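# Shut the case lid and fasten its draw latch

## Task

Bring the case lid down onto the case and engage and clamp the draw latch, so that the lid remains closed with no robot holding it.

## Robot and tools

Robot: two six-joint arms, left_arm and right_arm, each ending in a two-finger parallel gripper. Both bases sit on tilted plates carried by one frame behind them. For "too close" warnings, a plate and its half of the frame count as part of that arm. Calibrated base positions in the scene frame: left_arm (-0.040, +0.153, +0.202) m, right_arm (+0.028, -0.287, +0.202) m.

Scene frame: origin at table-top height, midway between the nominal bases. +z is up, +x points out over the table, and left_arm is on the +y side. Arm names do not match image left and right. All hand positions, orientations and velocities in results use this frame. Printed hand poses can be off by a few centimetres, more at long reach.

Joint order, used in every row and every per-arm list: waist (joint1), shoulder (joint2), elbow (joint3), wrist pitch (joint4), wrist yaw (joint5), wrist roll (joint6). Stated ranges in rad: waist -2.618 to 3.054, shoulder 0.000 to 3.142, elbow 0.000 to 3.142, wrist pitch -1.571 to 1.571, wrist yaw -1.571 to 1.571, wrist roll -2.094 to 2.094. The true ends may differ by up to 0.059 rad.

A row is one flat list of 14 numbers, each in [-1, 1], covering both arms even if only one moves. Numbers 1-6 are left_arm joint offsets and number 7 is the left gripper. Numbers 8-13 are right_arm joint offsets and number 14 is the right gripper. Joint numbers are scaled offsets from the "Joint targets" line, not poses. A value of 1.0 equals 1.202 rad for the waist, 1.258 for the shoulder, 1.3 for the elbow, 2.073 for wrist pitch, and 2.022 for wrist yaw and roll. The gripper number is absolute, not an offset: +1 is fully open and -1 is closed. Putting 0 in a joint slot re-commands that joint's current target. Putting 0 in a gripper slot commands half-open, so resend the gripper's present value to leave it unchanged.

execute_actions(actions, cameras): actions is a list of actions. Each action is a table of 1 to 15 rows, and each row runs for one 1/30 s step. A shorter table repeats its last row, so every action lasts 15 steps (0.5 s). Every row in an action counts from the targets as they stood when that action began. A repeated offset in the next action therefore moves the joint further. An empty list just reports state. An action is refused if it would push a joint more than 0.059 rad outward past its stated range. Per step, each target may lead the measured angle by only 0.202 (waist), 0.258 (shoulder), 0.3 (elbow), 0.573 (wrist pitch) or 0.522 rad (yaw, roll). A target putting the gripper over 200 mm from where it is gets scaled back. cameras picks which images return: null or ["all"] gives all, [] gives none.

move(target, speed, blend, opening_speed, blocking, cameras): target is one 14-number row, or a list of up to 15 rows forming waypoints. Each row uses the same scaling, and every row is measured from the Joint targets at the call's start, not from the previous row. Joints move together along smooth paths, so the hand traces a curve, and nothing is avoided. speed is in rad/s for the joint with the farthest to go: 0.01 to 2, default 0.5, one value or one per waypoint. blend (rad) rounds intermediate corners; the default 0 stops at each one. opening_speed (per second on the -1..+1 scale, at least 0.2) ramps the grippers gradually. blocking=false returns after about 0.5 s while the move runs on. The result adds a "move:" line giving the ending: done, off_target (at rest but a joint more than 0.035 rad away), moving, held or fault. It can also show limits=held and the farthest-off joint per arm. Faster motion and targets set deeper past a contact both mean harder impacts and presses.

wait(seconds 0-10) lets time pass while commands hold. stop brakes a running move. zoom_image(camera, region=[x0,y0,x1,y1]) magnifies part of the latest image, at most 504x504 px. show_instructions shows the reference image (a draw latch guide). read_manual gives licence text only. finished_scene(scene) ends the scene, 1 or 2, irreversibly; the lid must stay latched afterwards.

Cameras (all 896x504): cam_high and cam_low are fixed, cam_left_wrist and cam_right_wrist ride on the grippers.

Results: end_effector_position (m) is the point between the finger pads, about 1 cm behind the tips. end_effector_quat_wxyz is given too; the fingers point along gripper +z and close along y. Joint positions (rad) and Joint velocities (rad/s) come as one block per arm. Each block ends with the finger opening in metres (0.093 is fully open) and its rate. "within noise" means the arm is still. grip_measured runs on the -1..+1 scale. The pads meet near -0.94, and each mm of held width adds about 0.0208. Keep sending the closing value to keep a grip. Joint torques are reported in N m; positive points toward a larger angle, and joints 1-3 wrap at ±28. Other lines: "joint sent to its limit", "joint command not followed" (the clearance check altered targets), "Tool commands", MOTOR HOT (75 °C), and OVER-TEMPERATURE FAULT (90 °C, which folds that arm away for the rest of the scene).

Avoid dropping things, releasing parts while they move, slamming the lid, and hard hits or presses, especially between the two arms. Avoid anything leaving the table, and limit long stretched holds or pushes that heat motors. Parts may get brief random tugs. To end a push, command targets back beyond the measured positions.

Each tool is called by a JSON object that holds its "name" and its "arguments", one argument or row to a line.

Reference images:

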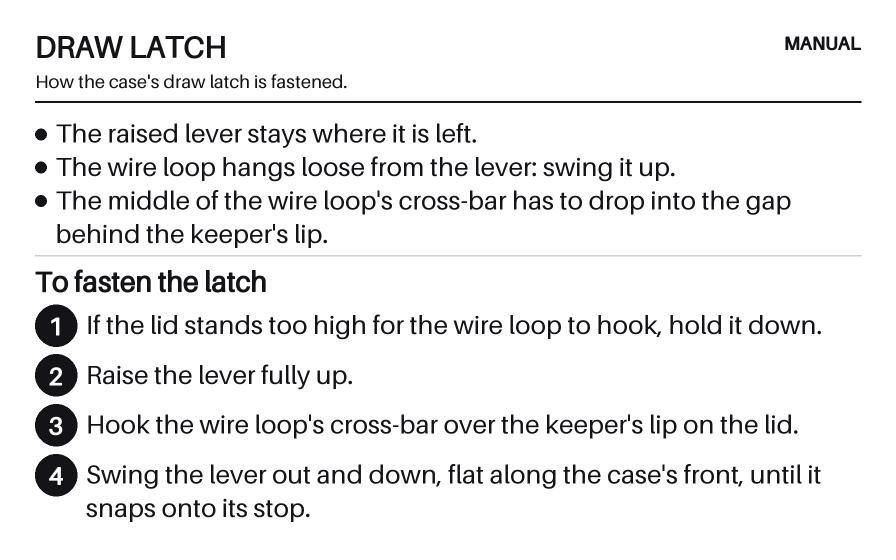

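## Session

{"name": "wait", "arguments": {
  "seconds": 0
}}

{"name": "zoom_image", "arguments": {
  "camera": "cam_high",
  "region": [380, 160, 560, 300]
}}

{"name": "zoom_image", "arguments": {
  "camera": "cam_low",
  "region": [480, 160, 720, 340]
}}

Scene clock: 0.00 s.
left_arm: end_effector_position=(+0.2361, +0.2655, +0.2935) grip_measured=+1.000 end_effector_quat_wxyz=(+0.321, +0.247, +0.914, +0.031) | right_arm: end_effector_position=(+0.2080, -0.0133, +0.1824) grip_measured=+1.000 end_effector_quat_wxyz=(+0.216, -0.636, +0.733, +0.109)
Joint positions: left_arm=[0.395 1.007 0.681 -0.558 0.155 0.954 0.093] | right_arm=[0.968 1.905 0.689 -0.057 0.084 -0.472 0.093]
Joint velocities: within noise
Joint torques (N m): no reading
Heat: left arm: 29 °C; right arm: 33 °C.
Joint targets: left_arm=[0.394 1.001 0.694 -0.549 0.158 0.953] | right_arm=[0.968 1.898 0.696 -0.057 0.084 -0.472]
Tool commands: left_gripper/opening=+1.0 right_gripper/opening=+1.0
camera_calibration:
cam_left_wrist: T_world_to_cam=[[-0.425772, -0.883078, -0.197212, 0.392729], [-0.873153, 0.458154, -0.166431, 0.173393], [0.237325, 0.101335, -0.966131, 0.285361], [0, 0, 0, 1]] pos_world=[0.250888, 0.238452, 0.382005]
cam_right_wrist: T_world_to_cam=[[0.980909, -0.169294, 0.0956908, -0.221457], [-0.164024, -0.984596, -0.0605471, 0.0733124], [0.104467, 0.0436957, -0.993568, 0.2406], [0, 0, 0, 1]] pos_world=[0.204119, 0.0241786, 0.264683]

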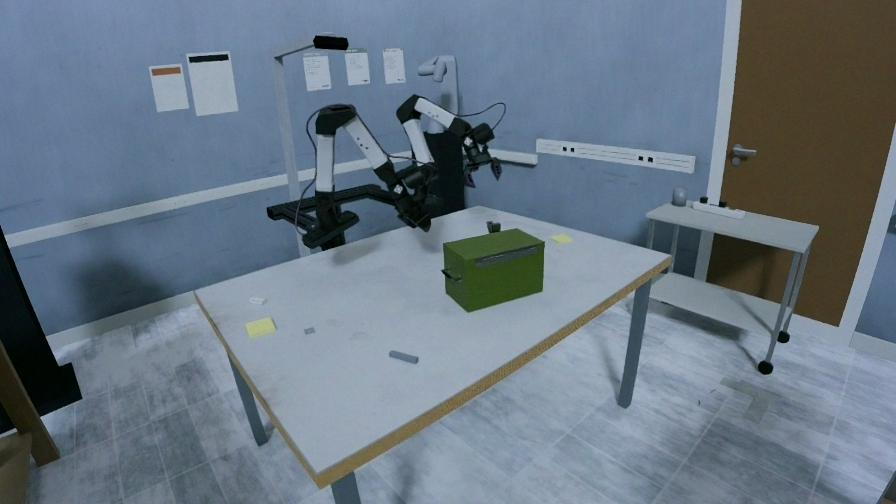

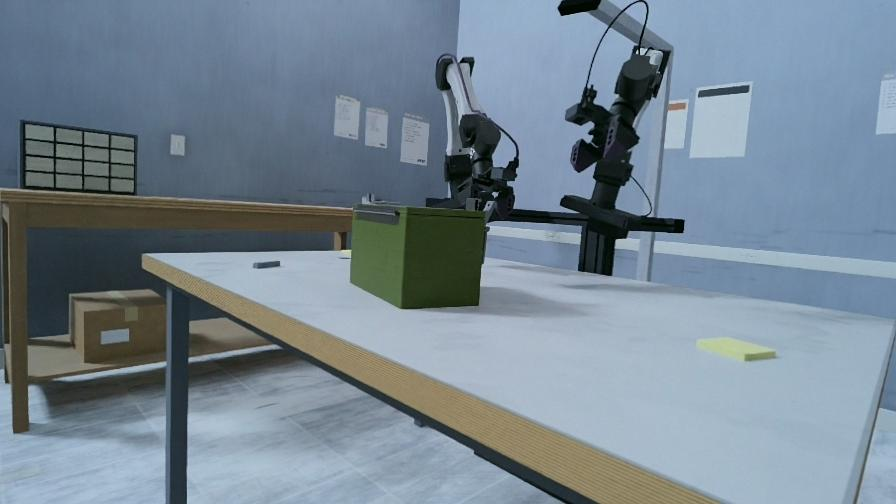

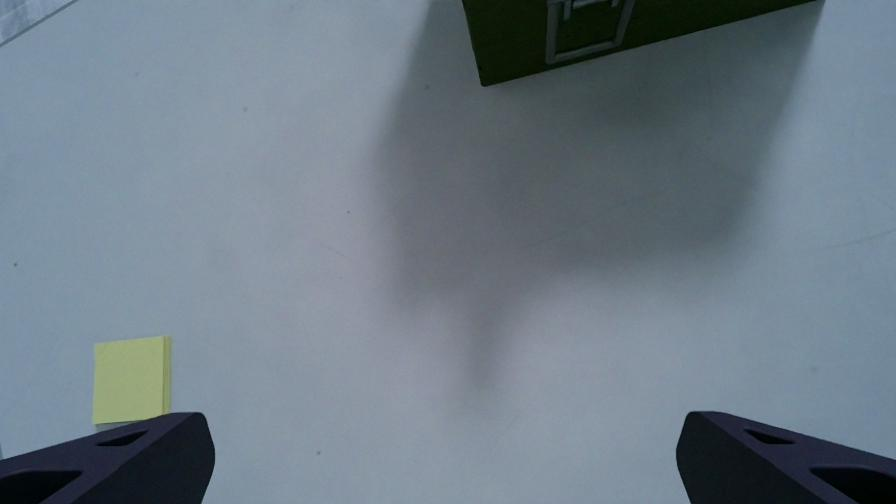

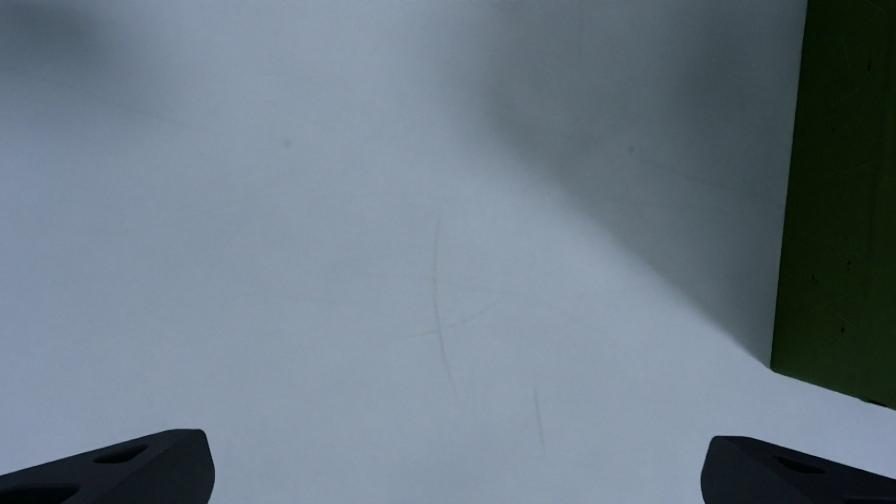

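Scaled by 2.800 from the camera's 896x504 image, which has a finer 1280x720 frame.

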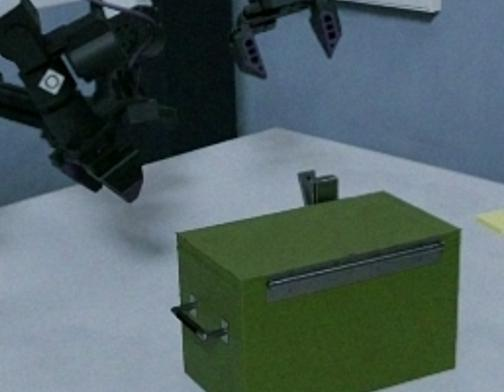

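Scaled by 2.100 from the camera's 896x504 image, which has a finer 1280x720 frame.

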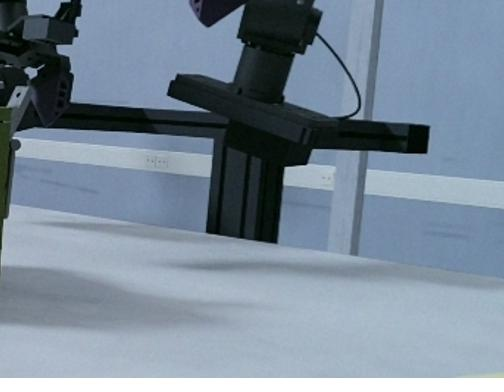

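{"name": "move", "arguments": {
  "target": [-0.328,0.2838,-0.5123,0.6512,-0.0331,-0.2972,-1, 0,0,0,0,0,0,-1],
  "speed": 0.7,
  "cameras": ["cam_left_wrist","cam_right_wrist"]
}}

{"name": "zoom_image", "arguments": {
  "camera": "cam_left_wrist",
  "region": [250, 50, 700, 450]
}}

Scene clock: 35.43 s.
left_arm: end_effector_position=(+0.2487, +0.1428, +0.2151) grip_measured=-0.982 end_effector_quat_wxyz=(+0.489, +0.117, +0.862, -0.067) | right_arm: end_effector_position=(+0.2080, -0.0133, +0.1824) grip_measured=-0.973 end_effector_quat_wxyz=(+0.216, -0.636, +0.733, +0.109)
Joint positions: left_arm=[0.011 1.35 0.032 0.771 0.105 0.364 0] | right_arm=[0.968 1.905 0.689 -0.057 0.084 -0.472 0]
Joint velocities: within noise
Joint torques (N m): left_arm=[-2.15 -1.36 2.65 2.02 0.12 -0.09] | right_arm=[1.11 -7.04 5.48 1.23 -0.22 0]
Heat: left arm: 32 °C; right arm: 35 °C.
Joint targets: left_arm=[0.000 1.358 0.028 0.801 0.091 0.352] | right_arm=[0.968 1.898 0.696 -0.057 0.084 -0.472]
move: done
camera_calibration:
cam_left_wrist: T_world_to_cam=[[-0.266814, -0.963506, 0.0215854, 0.199158], [-0.812092, 0.212711, -0.543379, 0.328591], [0.518957, -0.16251, -0.83921, 0.159409], [0, 0, 0, 1]] pos_world=[0.237257, 0.1479, 0.308028]
cam_right_wrist: T_world_to_cam=[[0.980909, -0.169294, 0.0956908, -0.221457], [-0.164024, -0.984596, -0.0605471, 0.0733124], [0.104467, 0.0436957, -0.993568, 0.2406], [0, 0, 0, 1]] pos_world=[0.204119, 0.0241786, 0.264683]
Images, in order (width x height): cam_left_wrist 896x504, cam_right_wrist 896x504.

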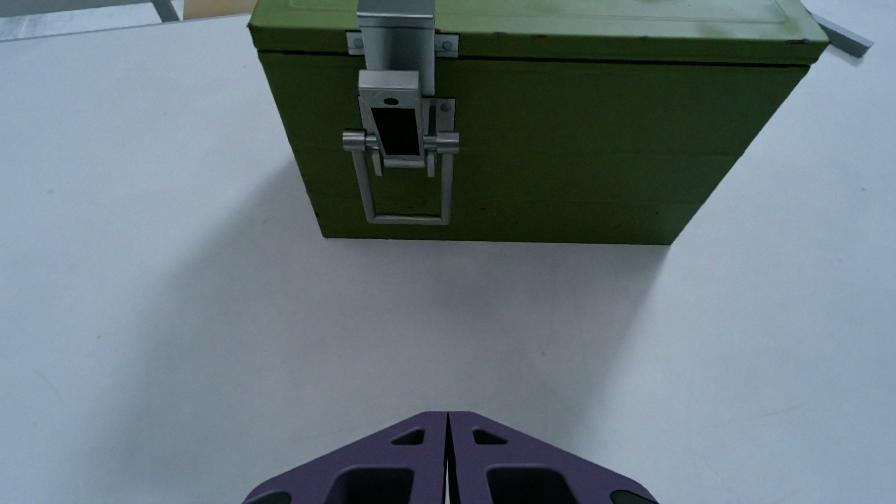

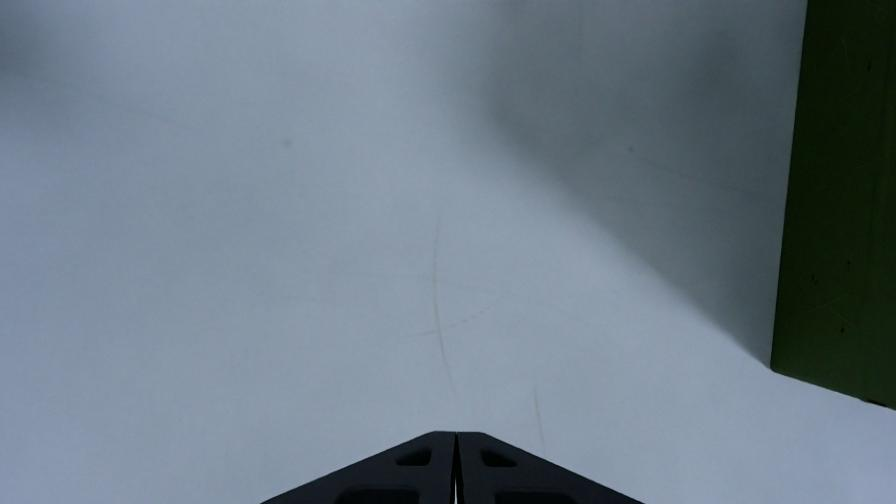

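Scaled by 1.120 from the camera's 896x504 image, which has a finer 1280x720 frame.

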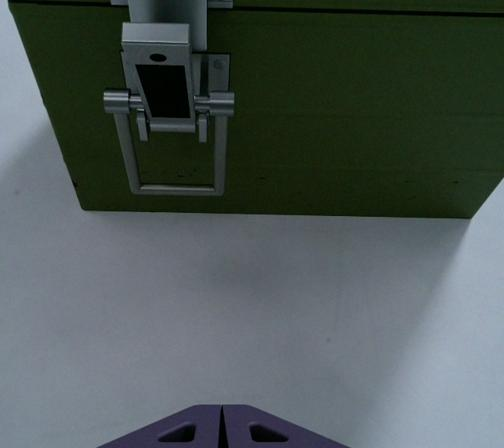

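{"name": "zoom_image", "arguments": {
  "camera": "cam_left_wrist",
  "region": [320, 0, 500, 250]
}}

Scaled by 2.016 from the camera's 896x504 image, which has a finer 1280x720 frame.

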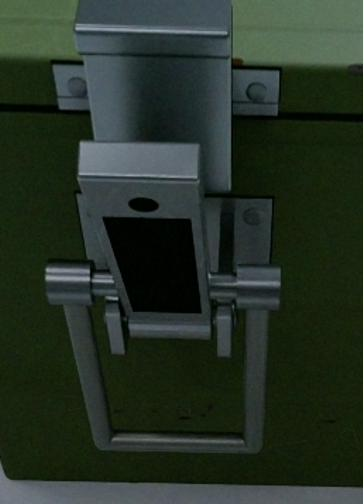

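{"name": "move", "arguments": {
  "target": [0.4318,0.7854,1.0,-0.8987,0.4298,0.7784,-1, 0,0,0,0,0,0,-1],
  "speed": 0.7,
  "cameras": []
}}

{"name": "move", "arguments": {
  "target": [0,0,0.2608,0,0,0,-1, 0,0,0,0,0,0,-1],
  "speed": 0.5,
  "cameras": ["cam_left_wrist"]
}}

{"name": "zoom_image", "arguments": {
  "camera": "cam_left_wrist",
  "region": [300, 50, 700, 450]
}}

Scene clock: 110.37 s.
left_arm: end_effector_position=(+0.2865, +0.1716, +0.1551) grip_measured=-0.982 end_effector_quat_wxyz=(+0.376, +0.421, +0.688, -0.457) | right_arm: end_effector_position=(+0.2080, -0.0133, +0.1824) grip_measured=-0.973 end_effector_quat_wxyz=(+0.216, -0.636, +0.733, +0.109)
Joint positions: left_arm=[0.512 2.333 1.313 -1.041 0.939 1.914 0] | right_arm=[0.968 1.905 0.689 -0.057 0.084 -0.472 0]
Joint velocities: within noise
Joint torques (N m): left_arm=[-1.96 -7.32 2.92 -0.92 0.86 0.18] | right_arm=[1.16 -7.13 5.71 1.26 -0.17 -0.02]
Heat: left arm: 35 °C; right arm: 36 °C.
Joint targets: left_arm=[0.519 2.346 1.328 -1.062 0.960 1.926] | right_arm=[0.968 1.898 0.696 -0.057 0.084 -0.472]
move: done
No camera images: "cameras" was empty.

Scene clock: 111.43 s.
left_arm: end_effector_position=(+0.3777, +0.2317, +0.1876) grip_measured=-0.982 end_effector_quat_wxyz=(+0.448, +0.485, +0.676, -0.327) | right_arm: end_effector_position=(+0.2080, -0.0133, +0.1824) grip_measured=-0.973 end_effector_quat_wxyz=(+0.216, -0.636, +0.733, +0.109)
Joint positions: left_arm=[0.512 2.336 1.65 -1.051 0.943 1.915 0] | right_arm=[0.968 1.905 0.689 -0.057 0.084 -0.472 0]
Joint velocities: within noise
Joint torques (N m): left_arm=[-2.36 -9.25 4.53 -0.35 0.9 0.15] | right_arm=[1.24 -7.06 5.67 1.26 -0.13 -0.01]
Heat: left arm: 35 °C; right arm: 36 °C.
Joint targets: left_arm=[0.519 2.347 1.668 -1.062 0.960 1.926] | right_arm=[0.968 1.898 0.696 -0.057 0.084 -0.472]
move: done
camera_calibration:
cam_left_wrist: T_world_to_cam=[[-0.949567, -0.3123, 0.0281113, 0.425626], [-0.252739, 0.709227, -0.658119, 0.0946266], [0.185594, -0.632033, -0.752389, 0.302227], [0, 0, 0, 1]] pos_world=[0.371985, 0.256829, 0.277703]
Images, in order (width x height): cam_left_wrist 896x504.

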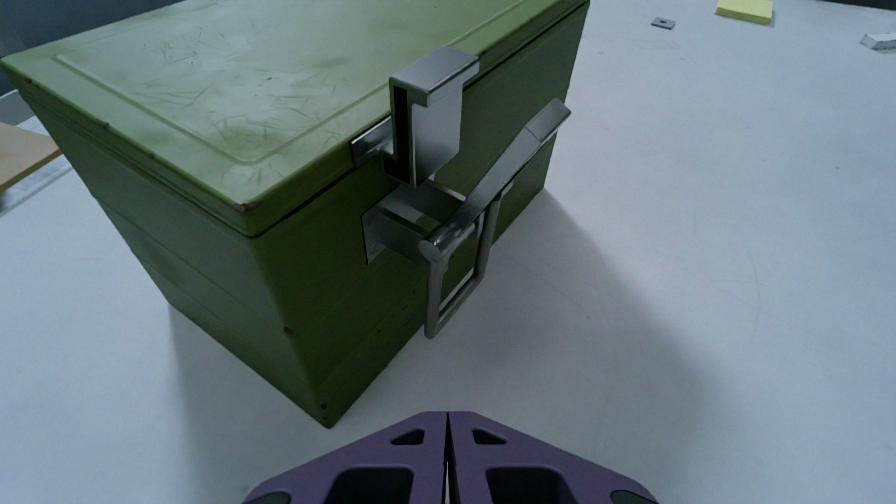

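Scaled by 1.260 from the camera's 896x504 image, which has a finer 1280x720 frame.

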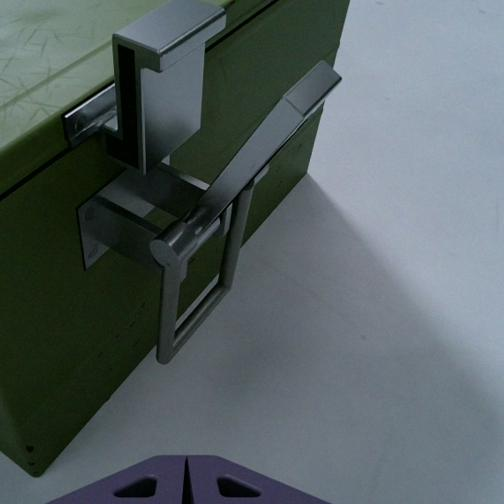

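{"name": "zoom_image", "arguments": {
  "camera": "cam_left_wrist",
  "region": [380, 40, 600, 260]
}}

Scaled by 2.291 from the camera's 896x504 image, which has a finer 1280x720 frame.

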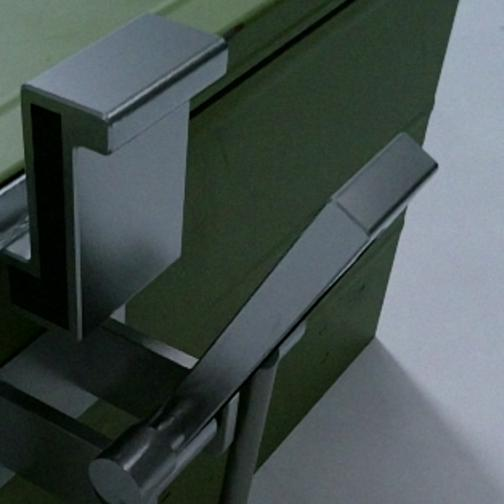

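{"name": "move", "arguments": {
  "target": [-0.3423,-0.6232,-1.0,0.7124,-0.3407,-0.6171,-0.6, 0,0,0,0,0,0,-1],
  "speed": 0.8,
  "cameras": []
}}

{"name": "move", "arguments": {
  "target": [-0.0349,0.705,0.1623,0.4424,-0.0534,-0.9164,-0.6, 0,0,0,0,0,0,-1],
  "speed": 0.6,
  "cameras": ["cam_left_wrist"]
}}

{"name": "zoom_image", "arguments": {
  "camera": "cam_left_wrist",
  "region": [200, 50, 704, 504]
}}

Scene clock: 262.27 s.
left_arm: end_effector_position=(+0.2877, +0.1411, +0.1839) grip_measured=-0.602 end_effector_quat_wxyz=(+0.398, +0.260, +0.874, -0.098) | right_arm: end_effector_position=(+0.2080, -0.0133, +0.1824) grip_measured=-0.973 end_effector_quat_wxyz=(+0.216, -0.636, +0.733, +0.109)
Joint positions: left_arm=[0.119 1.59 0.371 0.388 0.285 0.691 0.016] | right_arm=[0.968 1.905 0.689 -0.057 0.084 -0.472 0]
Joint velocities: within noise
Joint torques (N m): left_arm=[-2.86 -6.69 2.62 1.64 0.27 -0.11] | right_arm=[1.07 -7.17 5.56 1.21 -0.17 -0.07]
Heat: left arm: 43 °C; right arm: 35 °C.
Joint targets: left_arm=[0.107 1.562 0.368 0.415 0.271 0.679] | right_arm=[0.968 1.898 0.696 -0.057 0.084 -0.472]
move: done
No camera images: "cameras" was empty.

Scene clock: 266.20 s.
left_arm: end_effector_position=(+0.3650, +0.1287, +0.0899) grip_measured=-0.601 end_effector_quat_wxyz=(+0.291, -0.523, +0.698, -0.394) | right_arm: end_effector_position=(+0.2080, -0.0133, +0.1824) grip_measured=-0.973 end_effector_quat_wxyz=(+0.216, -0.636, +0.733, +0.109)
Joint positions: left_arm=[0.08 2.438 0.568 1.303 0.178 -1.164 0.016] | right_arm=[0.968 1.905 0.689 -0.057 0.084 -0.472 0]
Joint velocities: within noise
Joint torques (N m): left_arm=[-4.27 -6.05 1.11 1.97 0.08 -0.04] | right_arm=[1.13 -6.93 5.83 1.21 -0.22 -0.01]
Heat: left arm: 42 °C; right arm: 35 °C.
Joint targets: left_arm=[0.065 2.449 0.578 1.332 0.163 -1.175] | right_arm=[0.968 1.898 0.696 -0.057 0.084 -0.472]
move: done
camera_calibration:
cam_left_wrist: T_world_to_cam=[[0.496677, -0.122397, 0.859262, -0.242906], [-0.61012, -0.753363, 0.245353, 0.337654], [0.617306, -0.646114, -0.448855, -0.0170795], [0, 0, 0, 1]] pos_world=[0.337198, 0.21361, 0.118209]
Images, in order (width x height): cam_left_wrist 896x504.

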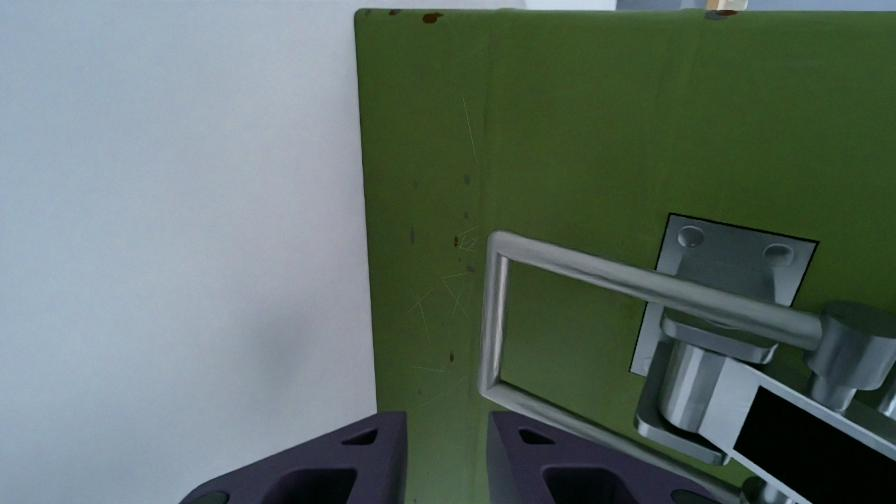

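Scaled by 1.000.

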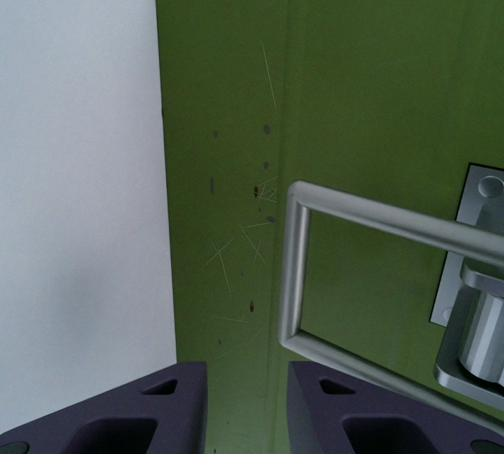

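{"name": "move", "arguments": {
  "target": [-0.0241,0.0199,0.0577,-0.0203,-0.0143,-0.0104,-0.6, 0,0,0,0,0,0,-1],
  "speed": 0.15,
  "cameras": ["cam_left_wrist"]
}}

Scene clock: 286.00 s.
left_arm: end_effector_position=(+0.3879, +0.1232, +0.0935) grip_measured=-0.601 end_effector_quat_wxyz=(+0.306, -0.521, +0.688, -0.401) | right_arm: end_effector_position=(+0.2080, -0.0133, +0.1824) grip_measured=-0.973 end_effector_quat_wxyz=(+0.216, -0.636, +0.733, +0.109)
Joint positions: left_arm=[0.05 2.461 0.644 1.292 0.15 -1.185 0.016] | right_arm=[0.968 1.905 0.689 -0.057 0.084 -0.472 0]
Joint velocities: within noise
Joint torques (N m): left_arm=[-4.33 -6.23 1.35 1.72 0.07 -0.04] | right_arm=[1.17 -7.08 5.65 1.25 -0.19 -0.04]
Heat: left arm: 40 °C; right arm: 35 °C.
Joint targets: left_arm=[0.036 2.475 0.653 1.290 0.134 -1.195] | right_arm=[0.968 1.898 0.696 -0.057 0.084 -0.472]
move: done
camera_calibration:
cam_left_wrist: T_world_to_cam=[[0.467063, -0.115176, 0.876691, -0.249091], [-0.607464, -0.76226, 0.223489, 0.34867], [0.642526, -0.636941, -0.425989, -0.0462229], [0, 0, 0, 1]] pos_world=[0.357845, 0.207646, 0.120762]
Images, in order (width x height): cam_left_wrist 896x504.

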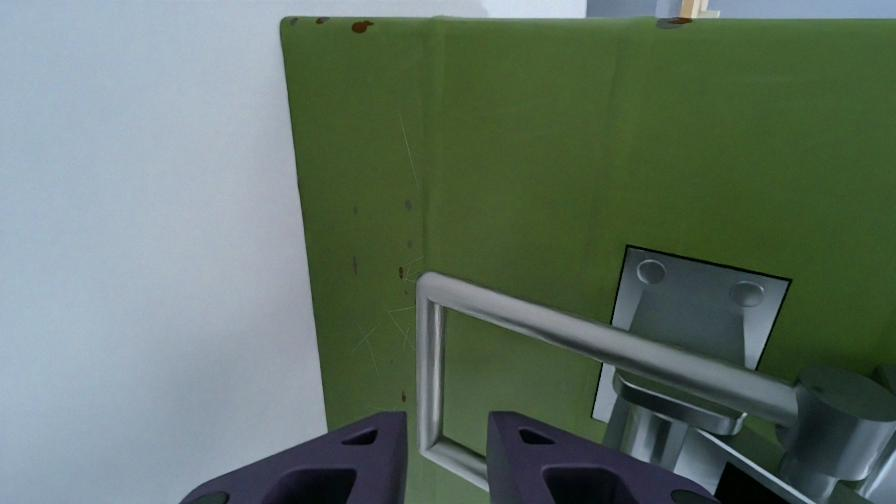

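{"name": "move", "arguments": {
  "target": [-0.006,0.027,0.042,-0.010,-0.003,0,-0.6,0,0,0,0,0,0,-1],
  "speed": 0.1
}}

Scene clock: 325.23 s.
left_arm: end_effector_position=(+0.3979, +0.1202, +0.0862) grip_measured=-0.601 end_effector_quat_wxyz=(+0.306, -0.520, +0.689, -0.400) | right_arm: end_effector_position=(+0.2080, -0.0133, +0.1824) grip_measured=-0.973 end_effector_quat_wxyz=(+0.216, -0.636, +0.733, +0.109)
Joint positions: left_arm=[0.044 2.495 0.697 1.272 0.143 -1.185 0.016] | right_arm=[0.968 1.905 0.689 -0.057 0.084 -0.472 0]
Joint velocities: within noise
Joint torques (N m): left_arm=[-4.56 -6.48 1.55 1.71 0.09 -0.03] | right_arm=[1.07 -6.94 5.7 1.23 -0.19 0.01]
Heat: left arm: 38 °C; right arm: 35 °C.
Joint targets: left_arm=[0.029 2.508 0.708 1.269 0.128 -1.196] | right_arm=[0.968 1.898 0.696 -0.057 0.084 -0.472]
move: done
camera_calibration:
cam_left_wrist: T_world_to_cam=[[0.468122, -0.117655, 0.875796, -0.247762], [-0.607611, -0.762478, 0.222342, 0.35428], [0.641616, -0.636227, -0.428421, -0.0571825], [0, 0, 0, 1]] pos_world=[0.367937, 0.204599, 0.113719]
cam_right_wrist: T_world_to_cam=[[0.980909, -0.169294, 0.0956908, -0.221457], [-0.164024, -0.984596, -0.0605471, 0.0733124], [0.104467, 0.0436957, -0.993568, 0.2406], [0, 0, 0, 1]] pos_world=[0.204119, 0.0241786, 0.264683]

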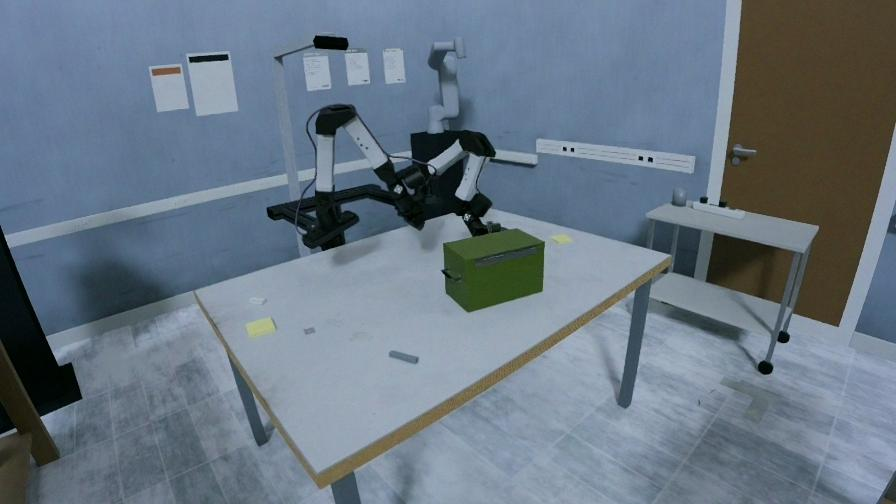

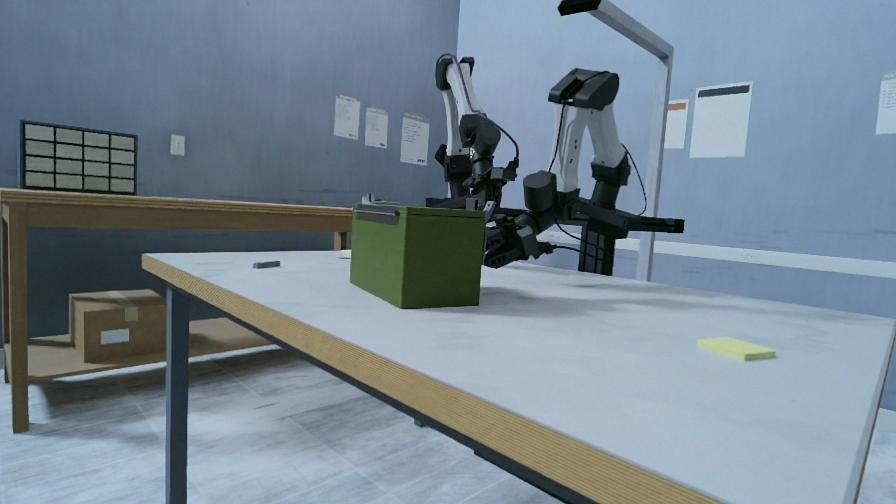

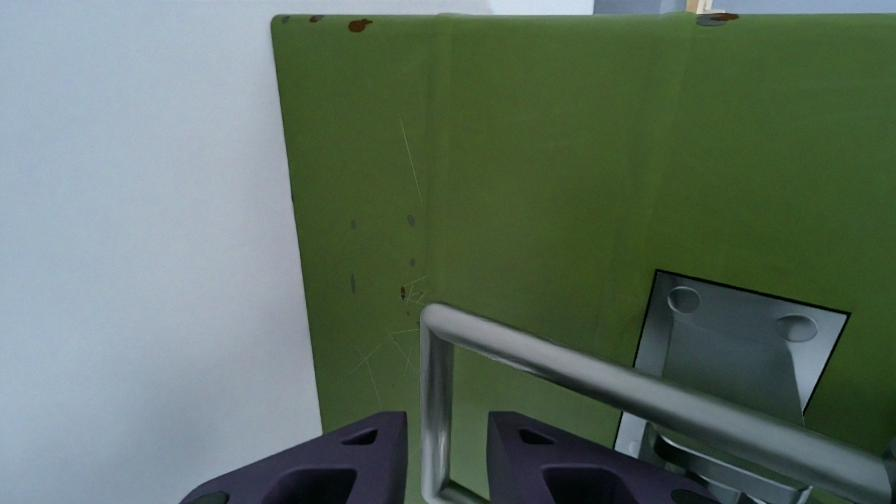

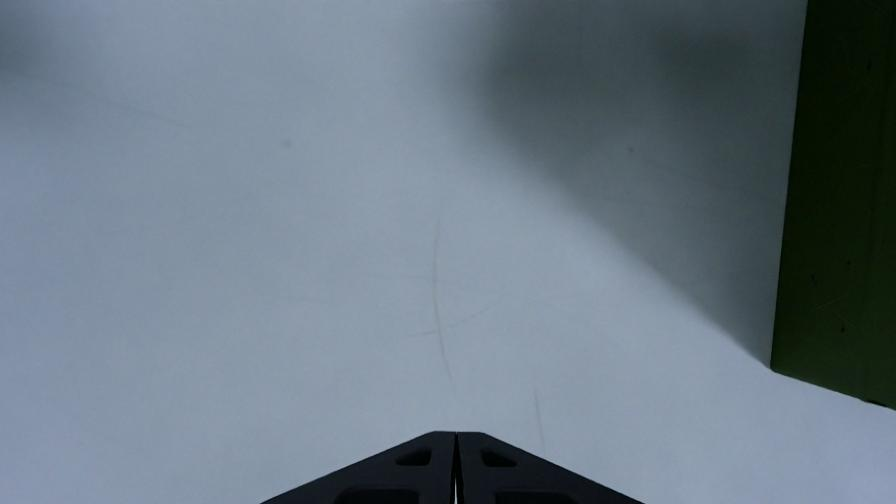

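{"name": "move", "arguments": {
  "target": [-0.004,0.024,0.041,-0.015,-0.002,0,-0.6,0,0,0,0,0,0,-1],
  "speed": 0.1,
  "cameras": ["cam_left_wrist","cam_low"]
}}

{"name": "zoom_image", "arguments": {
  "camera": "cam_low",
  "region": [400, 180, 580, 300]
}}

Scene clock: 330.73 s.
left_arm: end_effector_position=(+0.4041, +0.1176, +0.0765) grip_measured=-0.601 end_effector_quat_wxyz=(+0.300, -0.523, +0.693, -0.396) | right_arm: end_effector_position=(+0.2080, -0.0133, +0.1824) grip_measured=-0.973 end_effector_quat_wxyz=(+0.216, -0.636, +0.733, +0.109)
Joint positions: left_arm=[0.041 2.525 0.743 1.239 0.138 -1.185 0.016] | right_arm=[0.968 1.905 0.689 -0.057 0.084 -0.472 0]
Joint velocities: within noise
Joint torques (N m): left_arm=[-4.86 -6.67 2.24 1.71 0.08 -0.03] | right_arm=[1.22 -6.98 5.81 1.23 -0.14 -0.02]
Heat: left arm: 38 °C; right arm: 35 °C.
Joint targets: left_arm=[0.024 2.539 0.761 1.238 0.124 -1.195] | right_arm=[0.968 1.898 0.696 -0.057 0.084 -0.472]
move: done
camera_calibration:
cam_left_wrist: T_world_to_cam=[[0.482062, -0.120529, 0.867807, -0.247136], [-0.605943, -0.761271, 0.230865, 0.356797], [0.632811, -0.637133, -0.440014, -0.0624531], [0, 0, 0, 1]] pos_world=[0.374854, 0.202041, 0.104614]
Images, in order (width x height): cam_low 896x504, cam_left_wrist 896x504.

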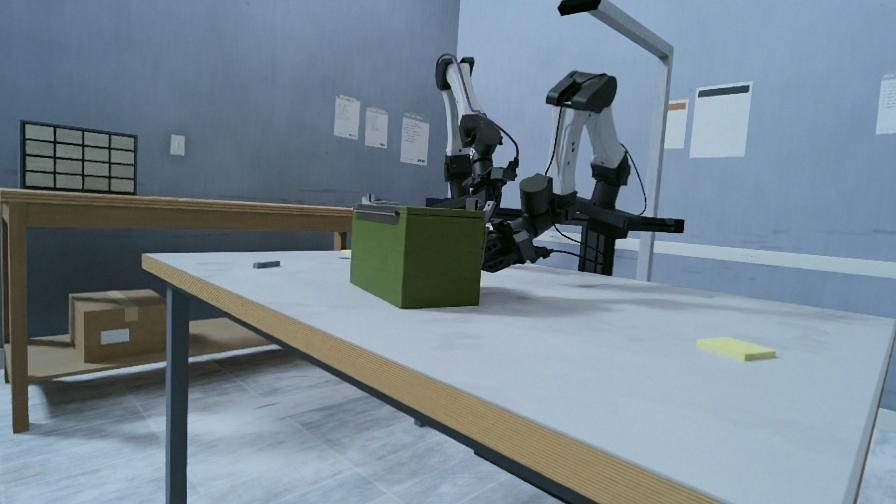

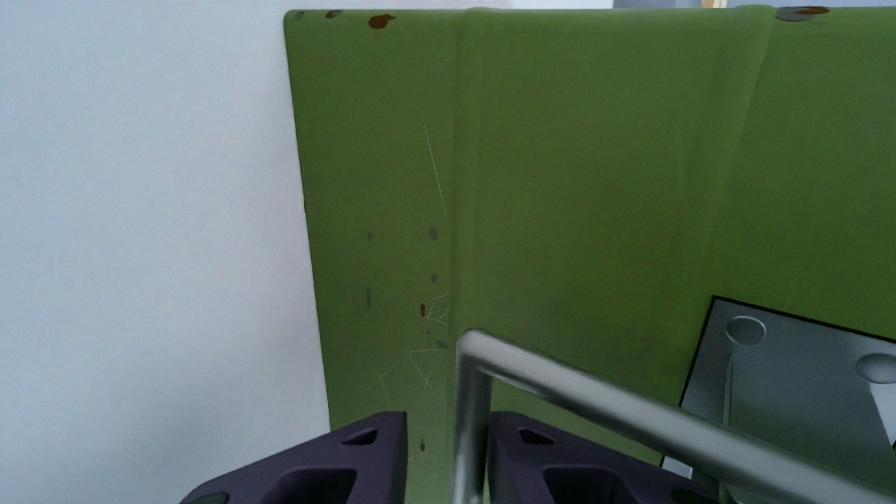

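Scaled by 2.800 from the camera's 896x504 image, which has a finer 1280x720 frame.

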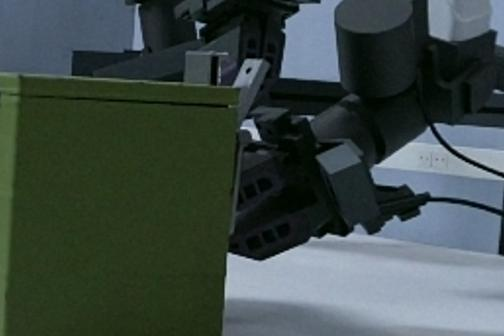

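{"name": "move", "arguments": {
  "target": [0,0,0,0,0,0,-0.9,0,0,0,0,0,0,-1],
  "opening_speed": 0.3,
  "cameras": ["cam_left_wrist","cam_low"]
}}

{"name": "zoom_image", "arguments": {
  "camera": "cam_low",
  "region": [440, 190, 540, 290]
}}

Scene clock: 338.90 s.
left_arm: end_effector_position=(+0.4064, +0.1177, +0.0772) grip_measured=-0.890 end_effector_quat_wxyz=(+0.302, -0.522, +0.692, -0.396) | right_arm: end_effector_position=(+0.2080, -0.0133, +0.1824) grip_measured=-0.973 end_effector_quat_wxyz=(+0.216, -0.636, +0.733, +0.109)
Joint positions: left_arm=[0.04 2.525 0.75 1.236 0.136 -1.186 0.002] | right_arm=[0.968 1.905 0.689 -0.057 0.084 -0.472 0]
Joint velocities: within noise
Joint torques (N m): left_arm=[-4.75 -6.76 1.69 1.74 0.1 -0.04] | right_arm=[1.17 -6.95 5.59 1.28 -0.21 -0.01]
Heat: left arm: 39 °C; right arm: 35 °C.
Joint targets: left_arm=[0.025 2.539 0.761 1.238 0.124 -1.196] | right_arm=[0.968 1.898 0.696 -0.057 0.084 -0.472]
move: done
camera_calibration:
cam_left_wrist: T_world_to_cam=[[0.479369, -0.120553, 0.869294, -0.247835], [-0.605289, -0.762648, 0.228021, 0.358231], [0.635476, -0.63548, -0.438559, -0.0648714], [0, 0, 0, 1]] pos_world=[0.376862, 0.202102, 0.105308]
Images, in order (width x height): cam_low 896x504, cam_left_wrist 896x504.

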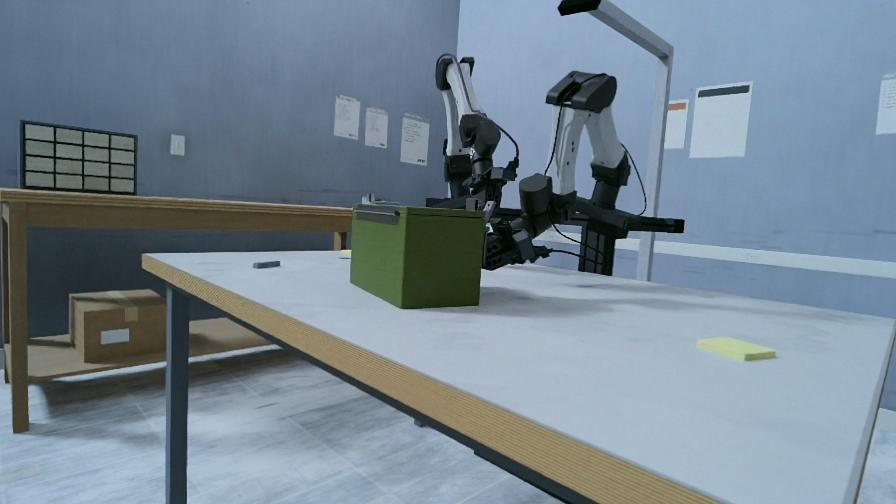

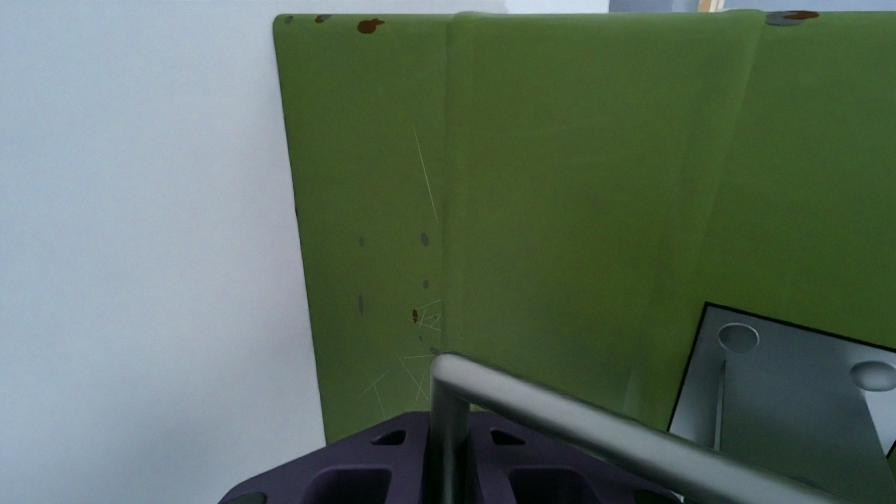

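Scaled by 5.040 from the camera's 896x504 image, which has a finer 1280x720 frame.

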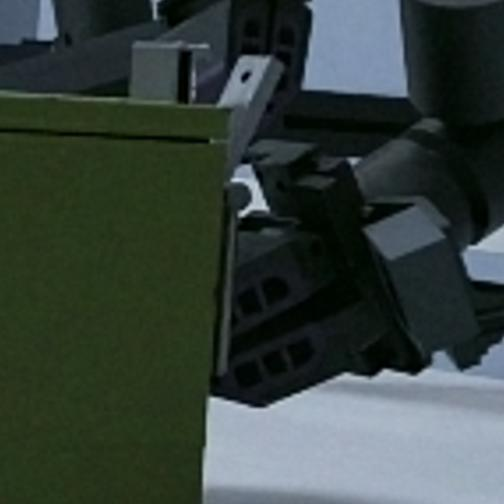

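{"name": "move", "arguments": {
  "target": [
    [0.05,-0.027,-0.114,0.065,0.028,0.016,-0.9,0,0,0,0,0,0,-1],
    [0.066,-0.087,-0.213,0.09,0.036,0.021,-0.9,0,0,0,0,0,0,-1]
  ],
  "speed": 0.1,
  "blend": 0.02,
  "cameras": ["cam_left_wrist","cam_low"]
}}

{"name": "zoom_image", "arguments": {
  "camera": "cam_low",
  "region": [440, 190, 540, 290]
}}

Scene clock: 444.13 s.
left_arm: end_effector_position=(+0.3529, +0.1321, +0.0974) grip_measured=-0.890 end_effector_quat_wxyz=(+0.310, -0.518, +0.688, -0.403) | right_arm: end_effector_position=(+0.2080, -0.0133, +0.1824) grip_measured=-0.973 end_effector_quat_wxyz=(+0.216, -0.636, +0.733, +0.109)
Joint positions: left_arm=[0.089 2.458 0.503 1.434 0.185 -1.16 0.002] | right_arm=[0.968 1.905 0.689 -0.057 0.084 -0.472 0]
Joint velocities: within noise
Joint torques (N m): left_arm=[-1.24 -9.43 -1.61 1.64 0.4 0.15] | right_arm=[1.25 -6.95 5.82 1.23 -0.15 -0.01]
Heat: left arm: 42 °C; right arm: 35 °C.
Joint targets: left_arm=[0.104 2.429 0.485 1.425 0.197 -1.153] | right_arm=[0.968 1.898 0.696 -0.057 0.084 -0.472]
move: done
camera_calibration:
cam_left_wrist: T_world_to_cam=[[0.459357, -0.119548, 0.88017, -0.232194], [-0.610964, -0.761795, 0.215389, 0.33533], [0.64476, -0.636692, -0.422975, -0.0175095], [0, 0, 0, 1]] pos_world=[0.322824, 0.216546, 0.124737]
Images, in order (width x height): cam_low 896x504, cam_left_wrist 896x504.

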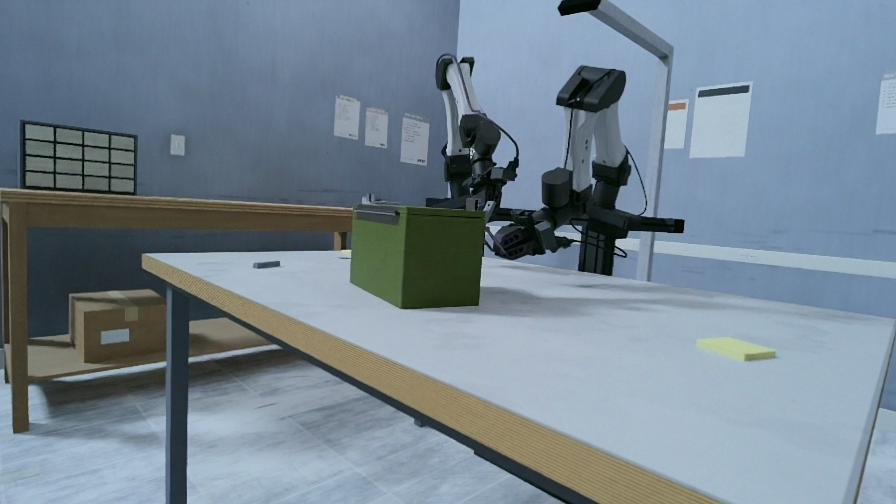

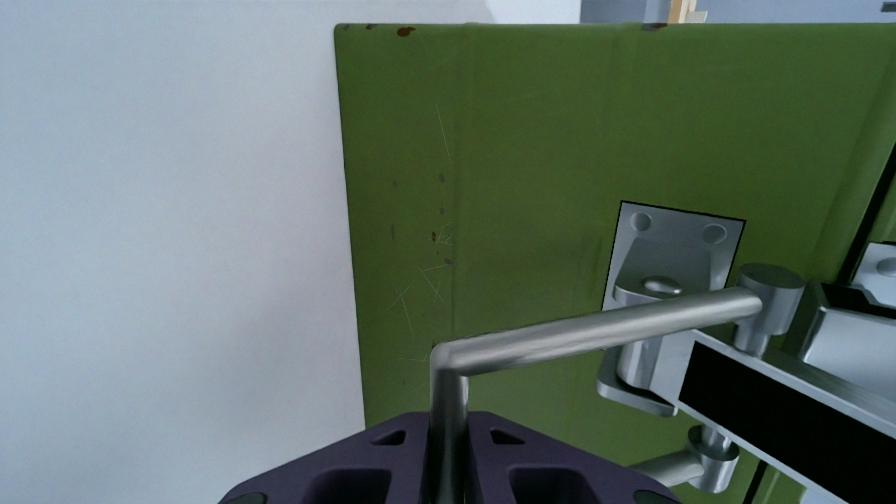

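Scaled by 5.040 from the camera's 896x504 image, which has a finer 1280x720 frame.

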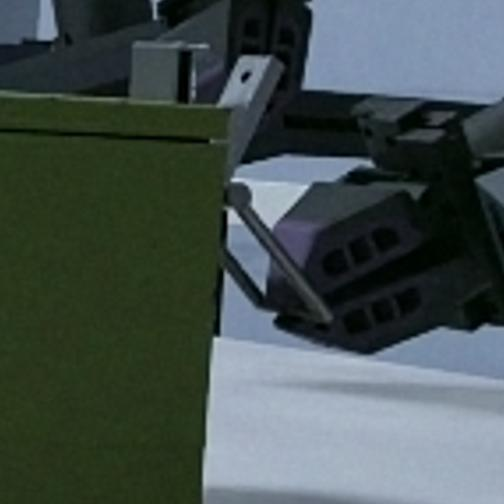

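{"name": "move", "arguments": {
  "target": [
    [-0.016,-0.130,-0.088,-0.029,-0.011,-0.003,-0.9,0,0,0,0,0,0,-1],
    [-0.040,-0.257,-0.125,-0.080,-0.022,-0.015,-0.9,0,0,0,0,0,0,-1]
  ],
  "speed": 0.12,
  "blend": 0.02,
  "cameras": ["cam_left_wrist","cam_low"]
}}

{"name": "zoom_image", "arguments": {
  "camera": "cam_low",
  "region": [440, 170, 540, 270]
}}

Scene clock: 456.33 s.
left_arm: end_effector_position=(+0.3323, +0.1387, +0.1504) grip_measured=-0.890 end_effector_quat_wxyz=(+0.309, -0.518, +0.690, -0.400) | right_arm: end_effector_position=(+0.2080, -0.0133, +0.1824) grip_measured=-0.973 end_effector_quat_wxyz=(+0.216, -0.636, +0.733, +0.109)
Joint positions: left_arm=[0.066 2.141 0.341 1.276 0.162 -1.169 0.002] | right_arm=[0.968 1.905 0.689 -0.057 0.084 -0.472 0]
Joint velocities: within noise
Joint torques (N m): left_arm=[-3.4 -9.01 -0.94 1.58 0.14 -0.07] | right_arm=[1.2 -7.09 5.56 1.2 -0.12 0.04]
Heat: left arm: 43 °C; right arm: 35 °C.
Joint targets: left_arm=[0.056 2.106 0.322 1.259 0.152 -1.183] | right_arm=[0.968 1.898 0.696 -0.057 0.084 -0.472]
move: off_target (left_arm); left_arm: the shoulder is farthest, 0.036 rad from its target
camera_calibration:
cam_left_wrist: T_world_to_cam=[[0.463513, -0.122405, 0.877595, -0.269177], [-0.609856, -0.762583, 0.215739, 0.316058], [0.642831, -0.635204, -0.428116, 0.0236405], [0, 0, 0, 1]] pos_world=[0.302319, 0.223088, 0.178163]
Images, in order (width x height): cam_low 896x504, cam_left_wrist 896x504.

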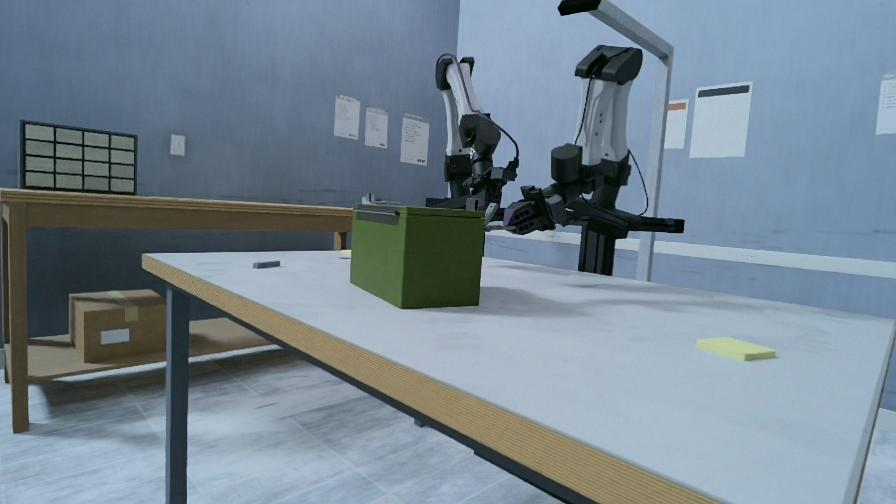

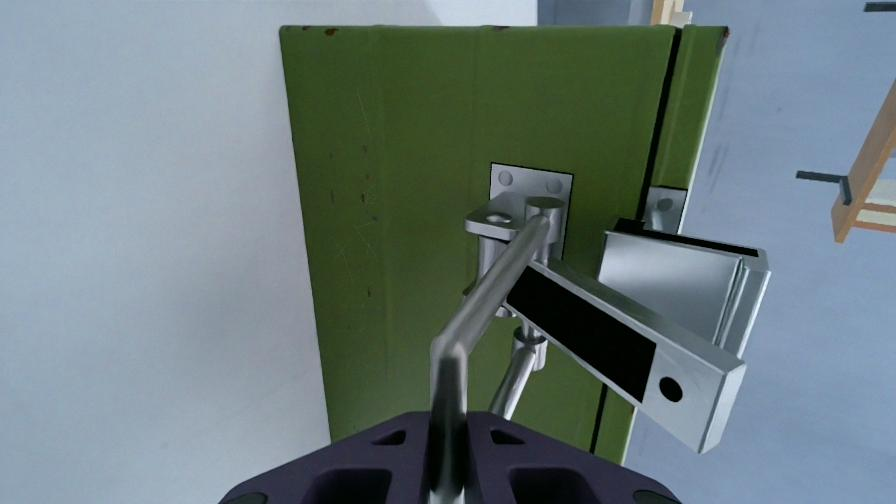

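Scaled by 5.040 from the camera's 896x504 image, which has a finer 1280x720 frame.

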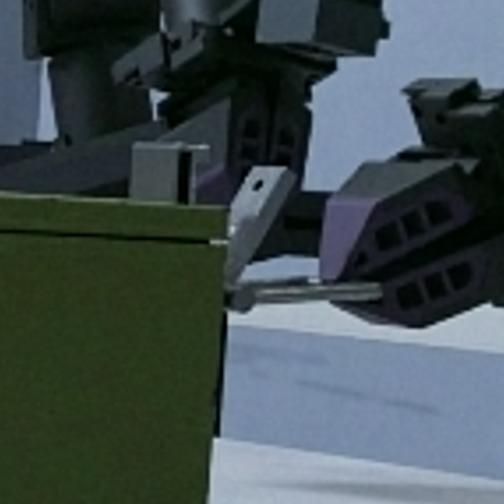

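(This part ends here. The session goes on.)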